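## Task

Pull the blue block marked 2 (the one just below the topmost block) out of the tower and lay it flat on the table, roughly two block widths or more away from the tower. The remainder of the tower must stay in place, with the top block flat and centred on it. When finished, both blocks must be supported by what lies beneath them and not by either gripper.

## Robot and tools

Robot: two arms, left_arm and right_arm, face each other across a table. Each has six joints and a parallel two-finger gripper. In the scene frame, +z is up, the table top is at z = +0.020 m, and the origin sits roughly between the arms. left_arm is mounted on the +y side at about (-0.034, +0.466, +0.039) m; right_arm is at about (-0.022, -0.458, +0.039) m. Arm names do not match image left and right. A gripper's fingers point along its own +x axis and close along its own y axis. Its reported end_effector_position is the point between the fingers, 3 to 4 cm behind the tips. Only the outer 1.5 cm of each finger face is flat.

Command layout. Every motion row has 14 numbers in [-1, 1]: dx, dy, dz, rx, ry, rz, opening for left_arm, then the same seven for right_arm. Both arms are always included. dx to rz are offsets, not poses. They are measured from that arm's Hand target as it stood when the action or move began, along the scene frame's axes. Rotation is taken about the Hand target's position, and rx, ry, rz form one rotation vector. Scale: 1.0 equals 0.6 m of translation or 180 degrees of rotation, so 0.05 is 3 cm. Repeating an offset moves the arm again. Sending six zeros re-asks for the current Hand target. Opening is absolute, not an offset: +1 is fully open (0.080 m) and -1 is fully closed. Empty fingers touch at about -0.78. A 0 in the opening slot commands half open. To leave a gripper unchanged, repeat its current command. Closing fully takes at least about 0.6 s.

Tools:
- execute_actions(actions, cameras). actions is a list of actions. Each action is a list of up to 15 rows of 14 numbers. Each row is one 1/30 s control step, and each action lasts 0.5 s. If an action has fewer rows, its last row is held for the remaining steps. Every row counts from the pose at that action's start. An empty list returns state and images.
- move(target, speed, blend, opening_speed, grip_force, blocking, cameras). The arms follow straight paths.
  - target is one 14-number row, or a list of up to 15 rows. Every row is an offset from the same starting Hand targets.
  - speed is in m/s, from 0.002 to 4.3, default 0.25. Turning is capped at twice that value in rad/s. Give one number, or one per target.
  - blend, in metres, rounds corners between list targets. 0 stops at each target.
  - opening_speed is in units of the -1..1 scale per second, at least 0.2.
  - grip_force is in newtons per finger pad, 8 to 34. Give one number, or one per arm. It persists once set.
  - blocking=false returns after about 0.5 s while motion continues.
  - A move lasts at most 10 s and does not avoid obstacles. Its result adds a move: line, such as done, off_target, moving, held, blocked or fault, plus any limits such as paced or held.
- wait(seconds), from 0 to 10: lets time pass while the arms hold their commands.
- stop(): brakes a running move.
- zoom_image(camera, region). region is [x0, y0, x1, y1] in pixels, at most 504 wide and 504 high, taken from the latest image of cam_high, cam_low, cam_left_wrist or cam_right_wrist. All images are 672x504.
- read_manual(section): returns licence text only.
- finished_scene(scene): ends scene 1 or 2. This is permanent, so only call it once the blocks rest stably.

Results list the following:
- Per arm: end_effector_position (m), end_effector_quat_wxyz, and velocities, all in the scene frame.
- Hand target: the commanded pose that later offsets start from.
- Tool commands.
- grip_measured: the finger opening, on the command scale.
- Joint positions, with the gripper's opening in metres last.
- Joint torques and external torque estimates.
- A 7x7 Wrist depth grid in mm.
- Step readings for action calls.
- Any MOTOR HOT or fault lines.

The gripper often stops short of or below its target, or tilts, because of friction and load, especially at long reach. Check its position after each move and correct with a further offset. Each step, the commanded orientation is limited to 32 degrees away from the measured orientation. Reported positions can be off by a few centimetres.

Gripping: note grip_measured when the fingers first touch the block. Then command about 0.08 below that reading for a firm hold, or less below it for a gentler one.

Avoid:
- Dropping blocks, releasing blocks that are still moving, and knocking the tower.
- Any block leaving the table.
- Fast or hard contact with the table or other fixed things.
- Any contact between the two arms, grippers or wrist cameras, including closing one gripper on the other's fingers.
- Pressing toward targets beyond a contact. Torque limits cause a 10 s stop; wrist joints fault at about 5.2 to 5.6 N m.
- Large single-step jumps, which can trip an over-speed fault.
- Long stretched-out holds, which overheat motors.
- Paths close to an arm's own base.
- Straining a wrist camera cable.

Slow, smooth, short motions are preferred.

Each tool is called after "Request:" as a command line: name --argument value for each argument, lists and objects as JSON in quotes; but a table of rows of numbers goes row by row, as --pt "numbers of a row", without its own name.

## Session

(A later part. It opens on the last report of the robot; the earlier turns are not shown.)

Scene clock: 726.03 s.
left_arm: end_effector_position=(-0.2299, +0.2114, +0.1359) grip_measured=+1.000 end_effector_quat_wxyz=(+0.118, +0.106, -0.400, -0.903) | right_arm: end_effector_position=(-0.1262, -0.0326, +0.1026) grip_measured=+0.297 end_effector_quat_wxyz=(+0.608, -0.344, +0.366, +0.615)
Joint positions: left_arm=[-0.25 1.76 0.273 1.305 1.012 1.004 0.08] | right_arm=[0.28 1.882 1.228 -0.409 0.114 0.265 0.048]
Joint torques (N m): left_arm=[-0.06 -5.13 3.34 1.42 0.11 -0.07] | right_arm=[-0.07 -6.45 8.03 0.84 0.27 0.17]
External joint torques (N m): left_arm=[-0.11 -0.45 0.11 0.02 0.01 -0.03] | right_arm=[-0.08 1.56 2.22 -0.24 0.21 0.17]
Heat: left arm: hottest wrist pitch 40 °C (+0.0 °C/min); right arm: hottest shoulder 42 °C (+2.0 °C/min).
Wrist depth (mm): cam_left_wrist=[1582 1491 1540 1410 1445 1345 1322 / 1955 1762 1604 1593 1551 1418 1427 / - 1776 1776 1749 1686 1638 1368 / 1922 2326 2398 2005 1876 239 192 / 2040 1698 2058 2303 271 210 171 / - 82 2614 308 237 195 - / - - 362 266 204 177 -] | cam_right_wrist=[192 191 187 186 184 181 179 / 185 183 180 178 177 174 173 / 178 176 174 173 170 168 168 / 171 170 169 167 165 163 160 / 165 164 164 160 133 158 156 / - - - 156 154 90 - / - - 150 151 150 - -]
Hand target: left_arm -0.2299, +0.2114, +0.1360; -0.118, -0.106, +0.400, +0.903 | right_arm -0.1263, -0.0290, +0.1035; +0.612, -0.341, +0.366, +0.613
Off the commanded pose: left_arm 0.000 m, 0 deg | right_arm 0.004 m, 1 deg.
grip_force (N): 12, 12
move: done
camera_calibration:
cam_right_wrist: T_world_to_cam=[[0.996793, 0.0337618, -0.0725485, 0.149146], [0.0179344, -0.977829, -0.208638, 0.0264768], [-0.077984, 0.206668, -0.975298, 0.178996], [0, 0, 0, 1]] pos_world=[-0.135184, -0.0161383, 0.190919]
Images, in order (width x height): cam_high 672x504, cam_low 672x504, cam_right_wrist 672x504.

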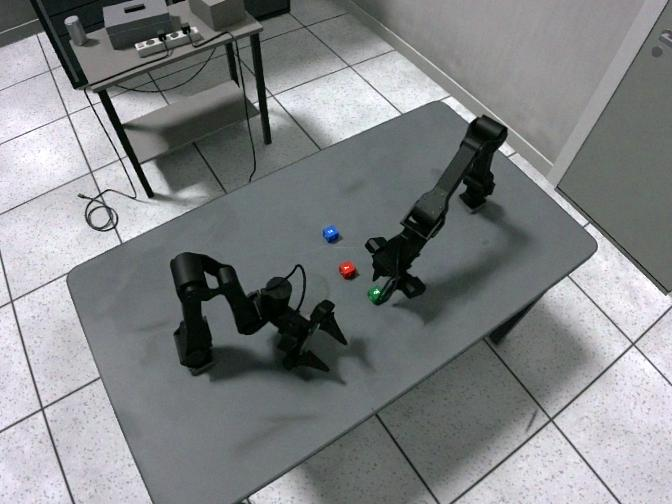

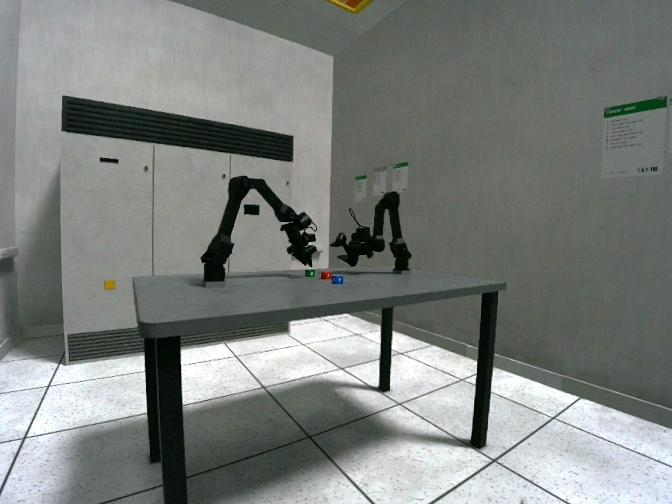

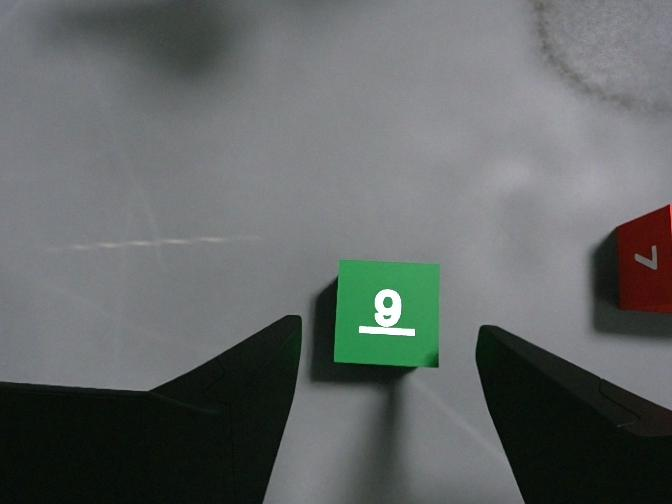

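Request:
move --pt "0 0 0 0 0 0 1 0.0007 0.0167 -0.0543 0 0 0 0.3" --pt "0 0 0 0 0 0 1 0.0007 0.0167 -0.0543 0 0 0 -0.5" --pt "0 0 0 0 0 0 1 0.0007 0.0167 0.0457 0 0 0 -0.5" --pt "0 0 0 0 0 0 1 0.1757 -0.02 0.0717 0 0 -0.0022 -0.5" --speed '[0.12, 0.1, 0.13, 0.22]' --blend '[0, 0, 0.02, 0]' --opening_speed 0.7 --cameras '["cam_right_wrist"]'

Request:
zoom_image --camera "cam_right_wrist" --region '[290, 70, 490, 270]'

Request:
zoom_image --camera "cam_right_wrist" --region '[300, 250, 490, 440]'

Scene clock: 781.10 s.
left_arm: end_effector_position=(-0.2299, +0.2114, +0.1359) grip_measured=+1.000 end_effector_quat_wxyz=(+0.118, +0.106, -0.400, -0.903) | right_arm: end_effector_position=(-0.0196, -0.0396, +0.1413) grip_measured=-0.061 end_effector_quat_wxyz=(+0.614, -0.343, +0.371, +0.606)
Joint positions: left_arm=[-0.25 1.76 0.273 1.305 1.012 1.004 0.08] | right_arm=[-0.011 1.758 1.235 -0.536 -0.015 0.03 0.032]
Joint torques (N m): left_arm=[-0.06 -5.13 3.34 1.41 0.11 -0.07] | right_arm=[0.08 -8.4 6.13 0.86 -0.2 -0.17]
External joint torques (N m): left_arm=[-0.08 -0.36 0.03 -0.03 0.01 -0.03] | right_arm=[0.11 -1.12 0.22 -0.19 -0.2 -0.17]
Heat: left arm: hottest wrist pitch 40 °C (+0.0 °C/min); right arm: hottest shoulder 44 °C (+2.0 °C/min).
Wrist depth (mm): cam_left_wrist=[1540 1572 1530 1436 1376 1337 1337 / 1749 1710 - 1615 1551 1530 1436 / 2174 2005 1817 1762 1762 1686 1376 / 2134 2096 1988 1938 1876 238 191 / - - - 2258 268 210 172 / - 82 412 308 237 195 - / - - 365 266 205 176 -] | cam_right_wrist=[237 234 232 230 227 224 222 / 228 226 224 221 218 216 214 / 221 218 216 214 211 209 208 / 213 211 209 205 203 203 201 / 205 204 203 105 105 197 182 / - 200 - 101 101 - 189 / - - - 188 186 - -]
Hand target: left_arm -0.2299, +0.2114, +0.1360; -0.118, -0.106, +0.400, +0.903 | right_arm -0.0209, -0.0410, +0.1465; +0.614, -0.340, +0.367, +0.611
Off the commanded pose: left_arm 0.000 m, 0 deg | right_arm 0.006 m, 1 deg.
grip_force (N): 12, 12
move: done
camera_calibration:
cam_right_wrist: T_world_to_cam=[[0.997538, 0.0107511, -0.0692974, 0.0445276], [-0.00345851, -0.979433, -0.201739, 0.0243121], [-0.0700411, 0.201482, -0.976985, 0.226636], [0, 0, 0, 1]] pos_world=[-0.0284601, -0.0223297, 0.22941]
Images, in order (width x height): cam_right_wrist 672x504.

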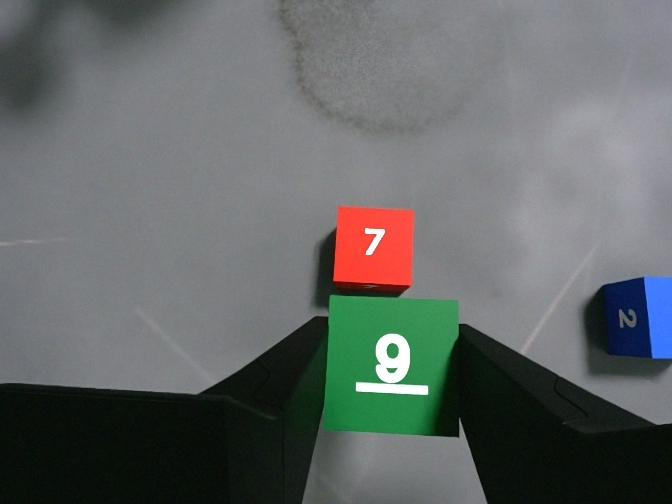

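Scaled by 2.520.

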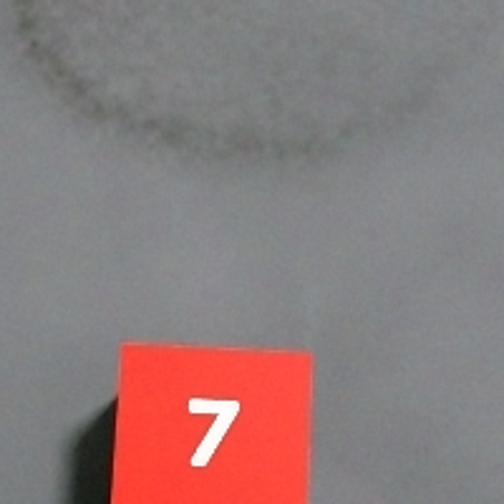

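Scaled by 2.653.

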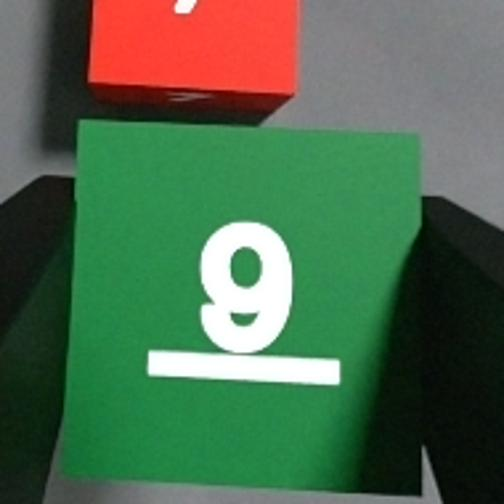

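Request:
move --target '[0, 0, 0, 0, 0, 0, 1, -0.0035, 0.0477, -0.0355, 0, 0, 0, -0.5]' --speed 0.12 --cameras '["cam_right_wrist", "cam_high"]'

Request:
zoom_image --camera "cam_right_wrist" --region '[300, 220, 490, 330]'

Request:
zoom_image --camera "cam_high" --region '[290, 220, 410, 310]'

Scene clock: 1008.17 s.
left_arm: end_effector_position=(-0.2299, +0.2114, +0.1359) grip_measured=+1.000 end_effector_quat_wxyz=(+0.118, +0.106, -0.400, -0.903) | right_arm: end_effector_position=(-0.0212, -0.0166, +0.1236) grip_measured=-0.061 end_effector_quat_wxyz=(+0.614, -0.343, +0.369, +0.608)
Joint positions: left_arm=[-0.25 1.76 0.273 1.305 1.012 1.004 0.08] | right_arm=[-0.007 1.86 1.288 -0.483 -0.015 0.03 0.032]
Joint torques (N m): left_arm=[-0.08 -5.14 3.33 1.42 0.11 -0.07] | right_arm=[0.36 -6.52 8.27 1.1 -0.08 0.02]
External joint torques (N m): left_arm=[-0.09 -0.4 0.04 -0.01 0.01 -0.03] | right_arm=[0.39 1.4 2.37 0.03 -0.08 0.02]
Heat: left arm: hottest wrist pitch 41 °C (+0.0 °C/min); right arm: hottest shoulder 53 °C (+1.0 °C/min). Fold the right arm in close to its base, or ease its load, before you think long.
Wrist depth (mm): cam_left_wrist=[1540 - 1491 1530 1393 1322 1314 / 1736 - 1776 1472 1572 1463 1385 / - 1922 1832 1846 1817 1593 1410 / 2023 2614 2077 2040 1922 237 191 / - - - 2350 271 210 171 / - 82 377 309 236 195 - / - - 367 264 204 176 -] | cam_right_wrist=[216 212 210 208 207 204 202 / 207 205 203 200 199 198 195 / 200 198 196 194 193 190 188 / 192 192 189 188 186 184 182 / 187 185 185 105 105 178 177 / - 182 - 101 101 - 172 / - - - 171 169 - -]
Hand target: left_arm -0.2299, +0.2114, +0.1360; -0.118, -0.106, +0.400, +0.903 | right_arm -0.0229, -0.0123, +0.1253; +0.614, -0.340, +0.367, +0.611
Off the commanded pose: left_arm 0.000 m, 0 deg | right_arm 0.005 m, 1 deg.
MOTOR HOT: joint 2 (shoulder) of the right arm reports 53 °C; the controller stops that arm at 95 °C. To cool a motor, set the load down, stop pushing, or move to a pose that needs little force.
grip_force (N): 12, 12
move: done
camera_calibration:
cam_right_wrist: T_world_to_cam=[[0.997493, 0.0155281, -0.0690364, 0.0447093], [0.00104213, -0.978743, -0.205087, 0.0437322], [-0.0707535, 0.204501, -0.976306, 0.204607], [0, 0, 0, 1]] pos_world=[-0.0301662, 0.000265993, 0.211814]
Images, in order (width x height): cam_high 672x504, cam_right_wrist 672x504.

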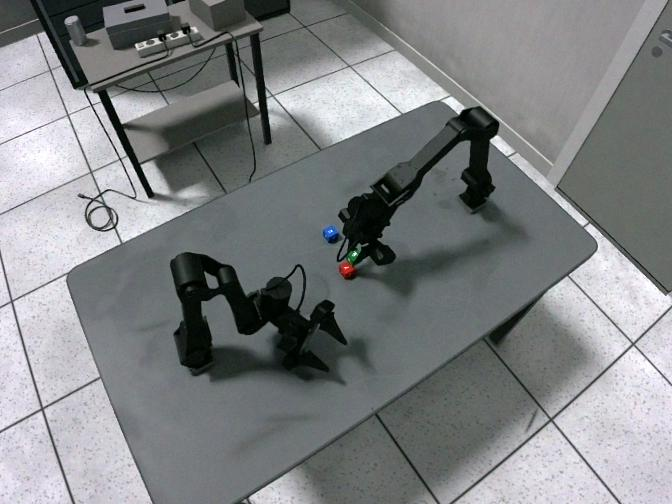

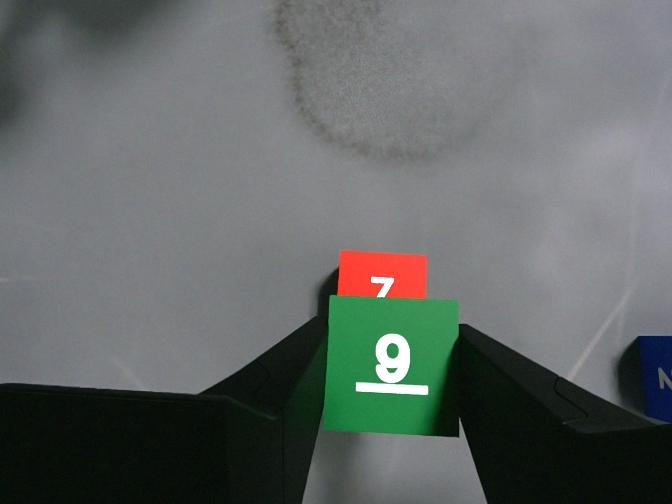

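Scaled by 2.653.

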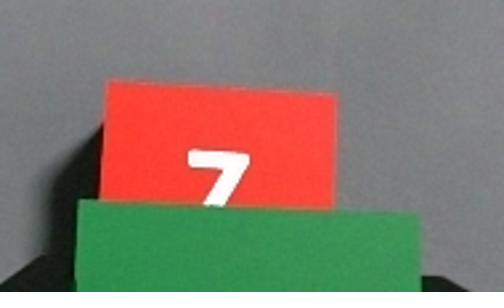

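Scaled by 4.200.

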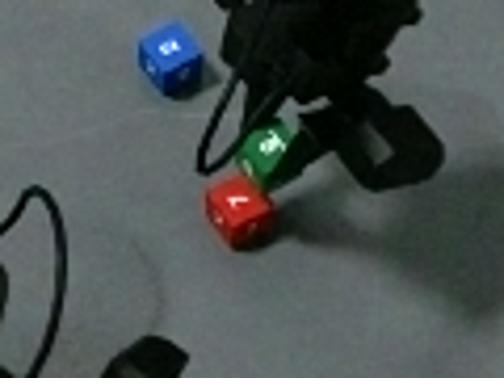

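Request:
move --pt "0 0 0 0 0 0 1 0 0.03 -0.0133 0 0 -0.0083 -0.5" --pt "0 0 0 0 0 0 1 0 0.0355 -0.0342 0 0 -0.0083 -0.5" --speed '[0.1, 0.04]' --blend '[0.004, 0]' --cameras '["cam_low", "cam_right_wrist"]'

Request:
zoom_image --camera "cam_low" --region '[295, 240, 355, 295]'

Scene clock: 1042.10 s.
left_arm: end_effector_position=(-0.2299, +0.2114, +0.1359) grip_measured=+1.000 end_effector_quat_wxyz=(+0.118, +0.106, -0.400, -0.903) | right_arm: end_effector_position=(-0.0225, +0.0060, +0.1052) grip_measured=-0.061 end_effector_quat_wxyz=(+0.619, -0.337, +0.372, +0.604)
Joint positions: left_arm=[-0.25 1.76 0.273 1.305 1.012 1.004 0.08] | right_arm=[-0.001 1.962 1.347 -0.436 -0.007 0.053 0.032]
Joint torques (N m): left_arm=[-0.07 -5.13 3.34 1.41 0.11 -0.07] | right_arm=[0.39 -7.02 7.61 1.11 0.19 0.16]
External joint torques (N m): left_arm=[-0.06 -0.42 0.09 0 0 -0.03] | right_arm=[0.39 1.55 1.81 0.05 0.19 0.16]
Heat: left arm: hottest wrist pitch 41 °C (+0.0 °C/min); right arm: hottest shoulder 51 °C (-2.0 °C/min). Fold the right arm in close to its base, or ease its load, before you think long.
Wrist depth (mm): cam_left_wrist=[1520 - 1540 1454 1510 1360 1314 / 1723 1776 1530 1723 1551 1561 1385 / 2398 1861 2040 1710 1789 1650 1352 / 1817 2614 2154 1988 1938 240 191 / - - - 2303 270 211 171 / - 82 383 309 237 195 - / - - 369 264 205 175 -] | cam_right_wrist=[195 192 189 186 186 183 180 / 187 185 182 180 178 175 174 / 180 177 176 174 172 169 168 / 173 172 171 169 166 165 162 / 167 166 166 105 104 159 157 / - 163 - 101 101 - 154 / - - - 153 151 - -]
Hand target: left_arm -0.2299, +0.2114, +0.1360; -0.118, -0.106, +0.400, +0.903 | right_arm -0.0230, +0.0090, +0.1047; +0.622, -0.335, +0.371, +0.603
Off the commanded pose: left_arm 0.000 m, 0 deg | right_arm 0.003 m, 0 deg.
MOTOR HOT: still on. Joint 2 (shoulder) of the right arm reports 51 °C.
grip_force (N): 12, 12
move: done
camera_calibration:
cam_right_wrist: T_world_to_cam=[[0.997306, -0.00226057, -0.0733254, 0.0448959], [-0.0176622, -0.977523, -0.210089, 0.0622627], [-0.0712023, 0.210818, -0.974929, 0.181703], [0, 0, 0, 1]] pos_world=[-0.0307375, 0.0226583, 0.19352]
Images, in order (width x height): cam_low 672x504, cam_right_wrist 672x504.

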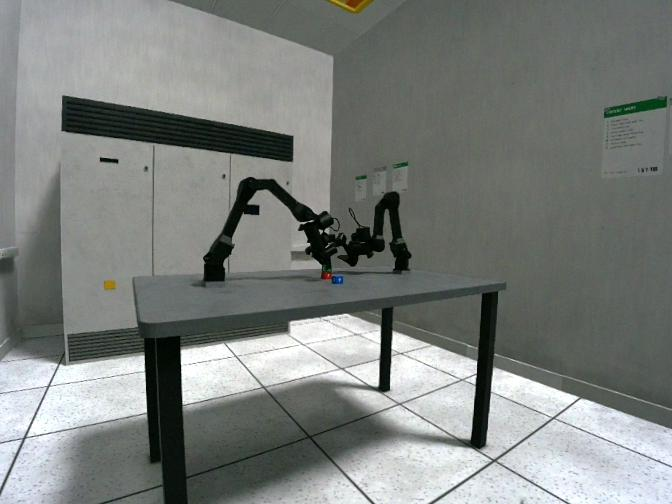

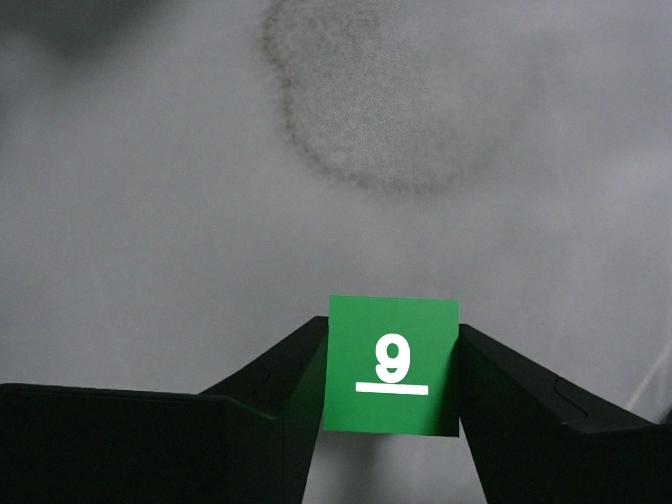

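Scaled by 8.400.

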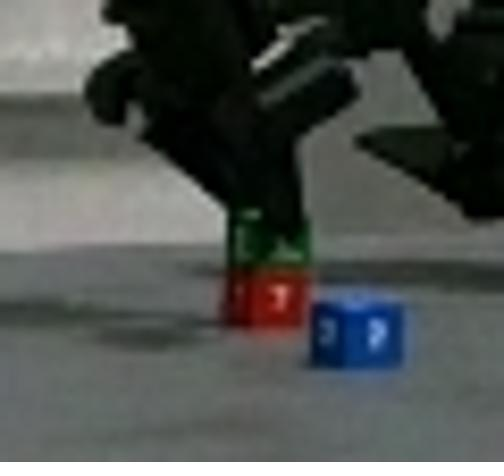

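Request:
move --pt "0 0 0 0 0 0 1 0 0 0 0 0 0 0.3" --pt "0 0 0 0 0 0 1 0 0 0.0583 0 0 0 0.3" --pt "0 0 0 0 0 0 1 0 -0.075 0.1167 0 0 0 0.3" --speed '[0.1, 0.12, 0.2]' --blend '[0, 0.02, 0]' --opening_speed 1.0 --cameras '["cam_low", "cam_right_wrist", "cam_high"]'

Request:
zoom_image --camera "cam_right_wrist" --region '[300, 180, 480, 340]'

Request:
zoom_image --camera "cam_low" --region '[300, 250, 350, 295]'

Request:
zoom_image --camera "cam_high" --region '[310, 220, 400, 310]'

Scene clock: 1067.40 s.
left_arm: end_effector_position=(-0.2299, +0.2114, +0.1359) grip_measured=+1.000 end_effector_quat_wxyz=(+0.118, +0.106, -0.400, -0.903) | right_arm: end_effector_position=(-0.0226, -0.0346, +0.1714) grip_measured=+0.297 end_effector_quat_wxyz=(+0.619, -0.338, +0.373, +0.603)
Joint positions: left_arm=[-0.25 1.76 0.273 1.305 1.012 1.004 0.08] | right_arm=[-0.001 1.748 1.344 -0.649 -0.007 0.053 0.048]
Joint torques (N m): left_arm=[-0.07 -5.14 3.33 1.41 0.1 -0.07] | right_arm=[0.36 -7.99 6.34 0.88 0.19 0.16]
External joint torques (N m): left_arm=[-0.07 -0.41 0.11 0 -0.01 -0.04] | right_arm=[0.36 -0.6 0.24 -0.19 0.19 0.17]
Heat: left arm: hottest wrist pitch 41 °C (+0.0 °C/min); right arm: hottest shoulder 52 °C (-1.0 °C/min). Fold the right arm in close to its base, or ease its load, before you think long.
Wrist depth (mm): cam_left_wrist=[1638 - 1463 1445 1376 1385 1264 / 1938 1673 1673 1661 1561 1501 1445 / 2501 1891 1876 1736 1736 1661 224 / 1789 - 2058 2077 1876 239 193 / 1922 - 2872 2303 270 210 172 / - 82 2258 311 236 195 - / - - 367 264 205 175 -] | cam_right_wrist=[273 273 269 263 262 259 256 / 264 260 257 254 253 249 247 / 255 251 248 246 243 241 238 / 246 242 239 180 234 233 230 / 238 236 234 228 227 226 209 / - - - 222 220 90 216 / - - 214 216 215 - -]
Hand target: left_arm -0.2299, +0.2114, +0.1360; -0.118, -0.106, +0.400, +0.903 | right_arm -0.0230, -0.0360, +0.1749; +0.622, -0.335, +0.371, +0.603
Off the commanded pose: left_arm 0.000 m, 0 deg | right_arm 0.004 m, 1 deg.
MOTOR HOT: still on. Joint 2 (shoulder) of the right arm reports 52 °C.
grip_force (N): 12, 12
move: done; blend cut to 0.0175 m at target 2
camera_calibration:
cam_right_wrist: T_world_to_cam=[[0.997306, -0.00253941, -0.0733149, 0.0497506], [-0.0176558, -0.978332, -0.206286, 0.0357769], [-0.0712025, 0.207025, -0.975741, 0.254871], [0, 0, 0, 1]] pos_world=[-0.0308375, -0.0176365, 0.259716]
Images, in order (width x height): cam_high 672x504, cam_low 672x504, cam_right_wrist 672x504.

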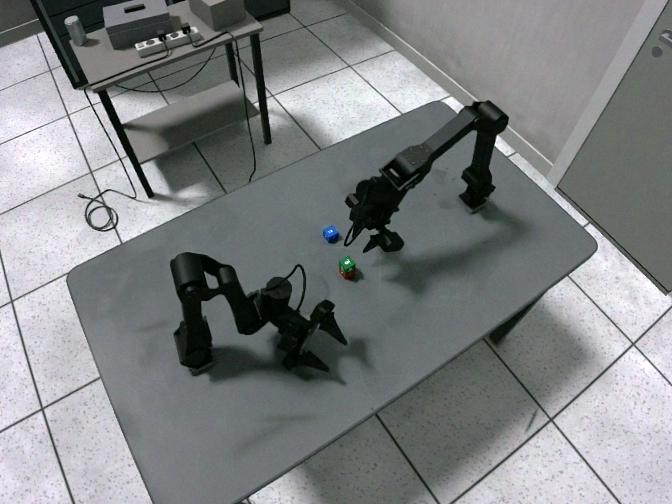

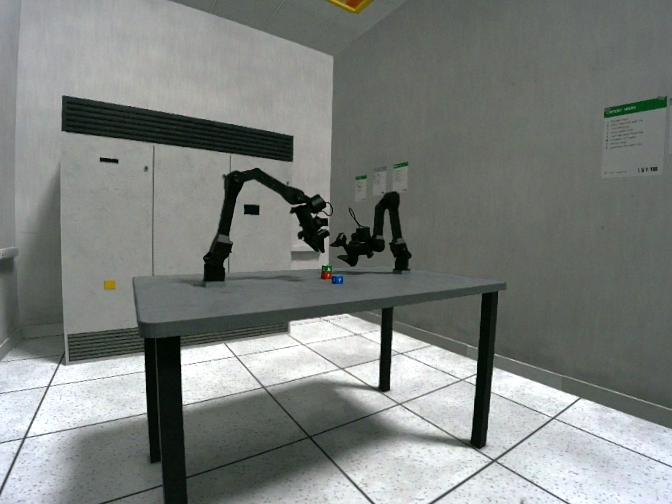

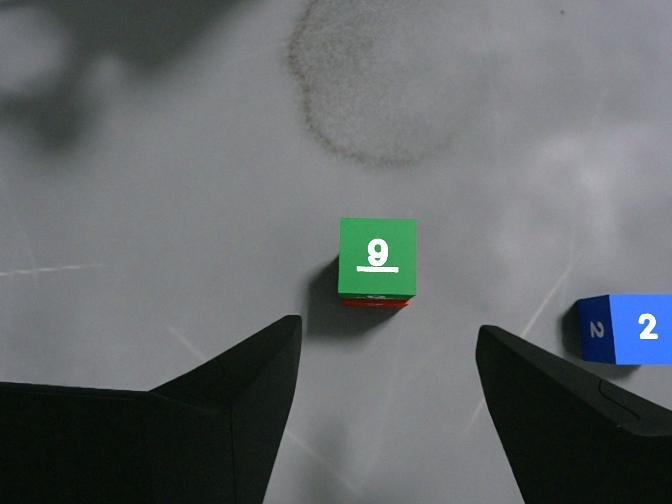

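Scaled by 2.800.

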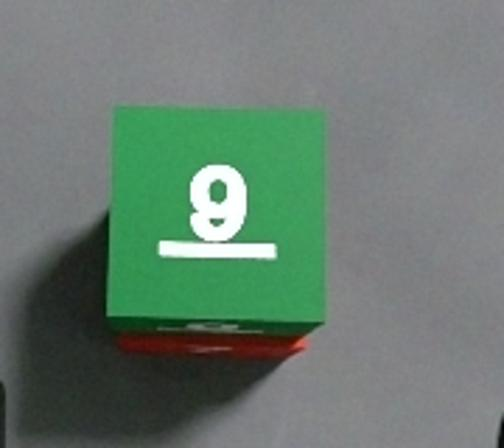

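Scaled by 10.080.

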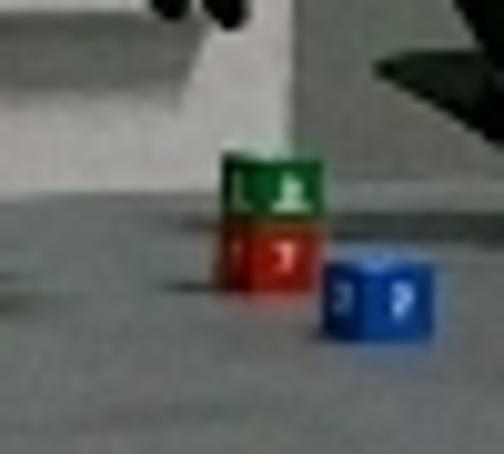

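Scaled by 5.600.

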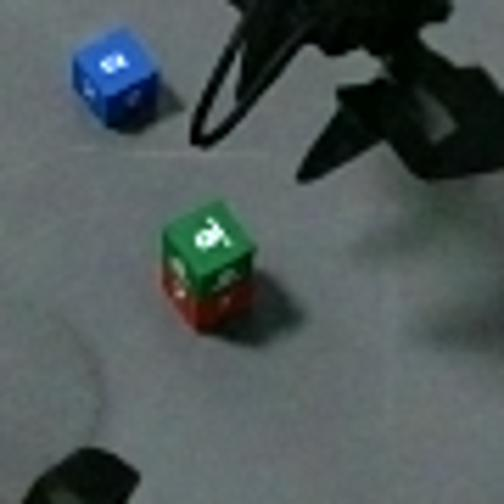

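Request:
finished_scene --scene 1

The scene is finished: the task was done.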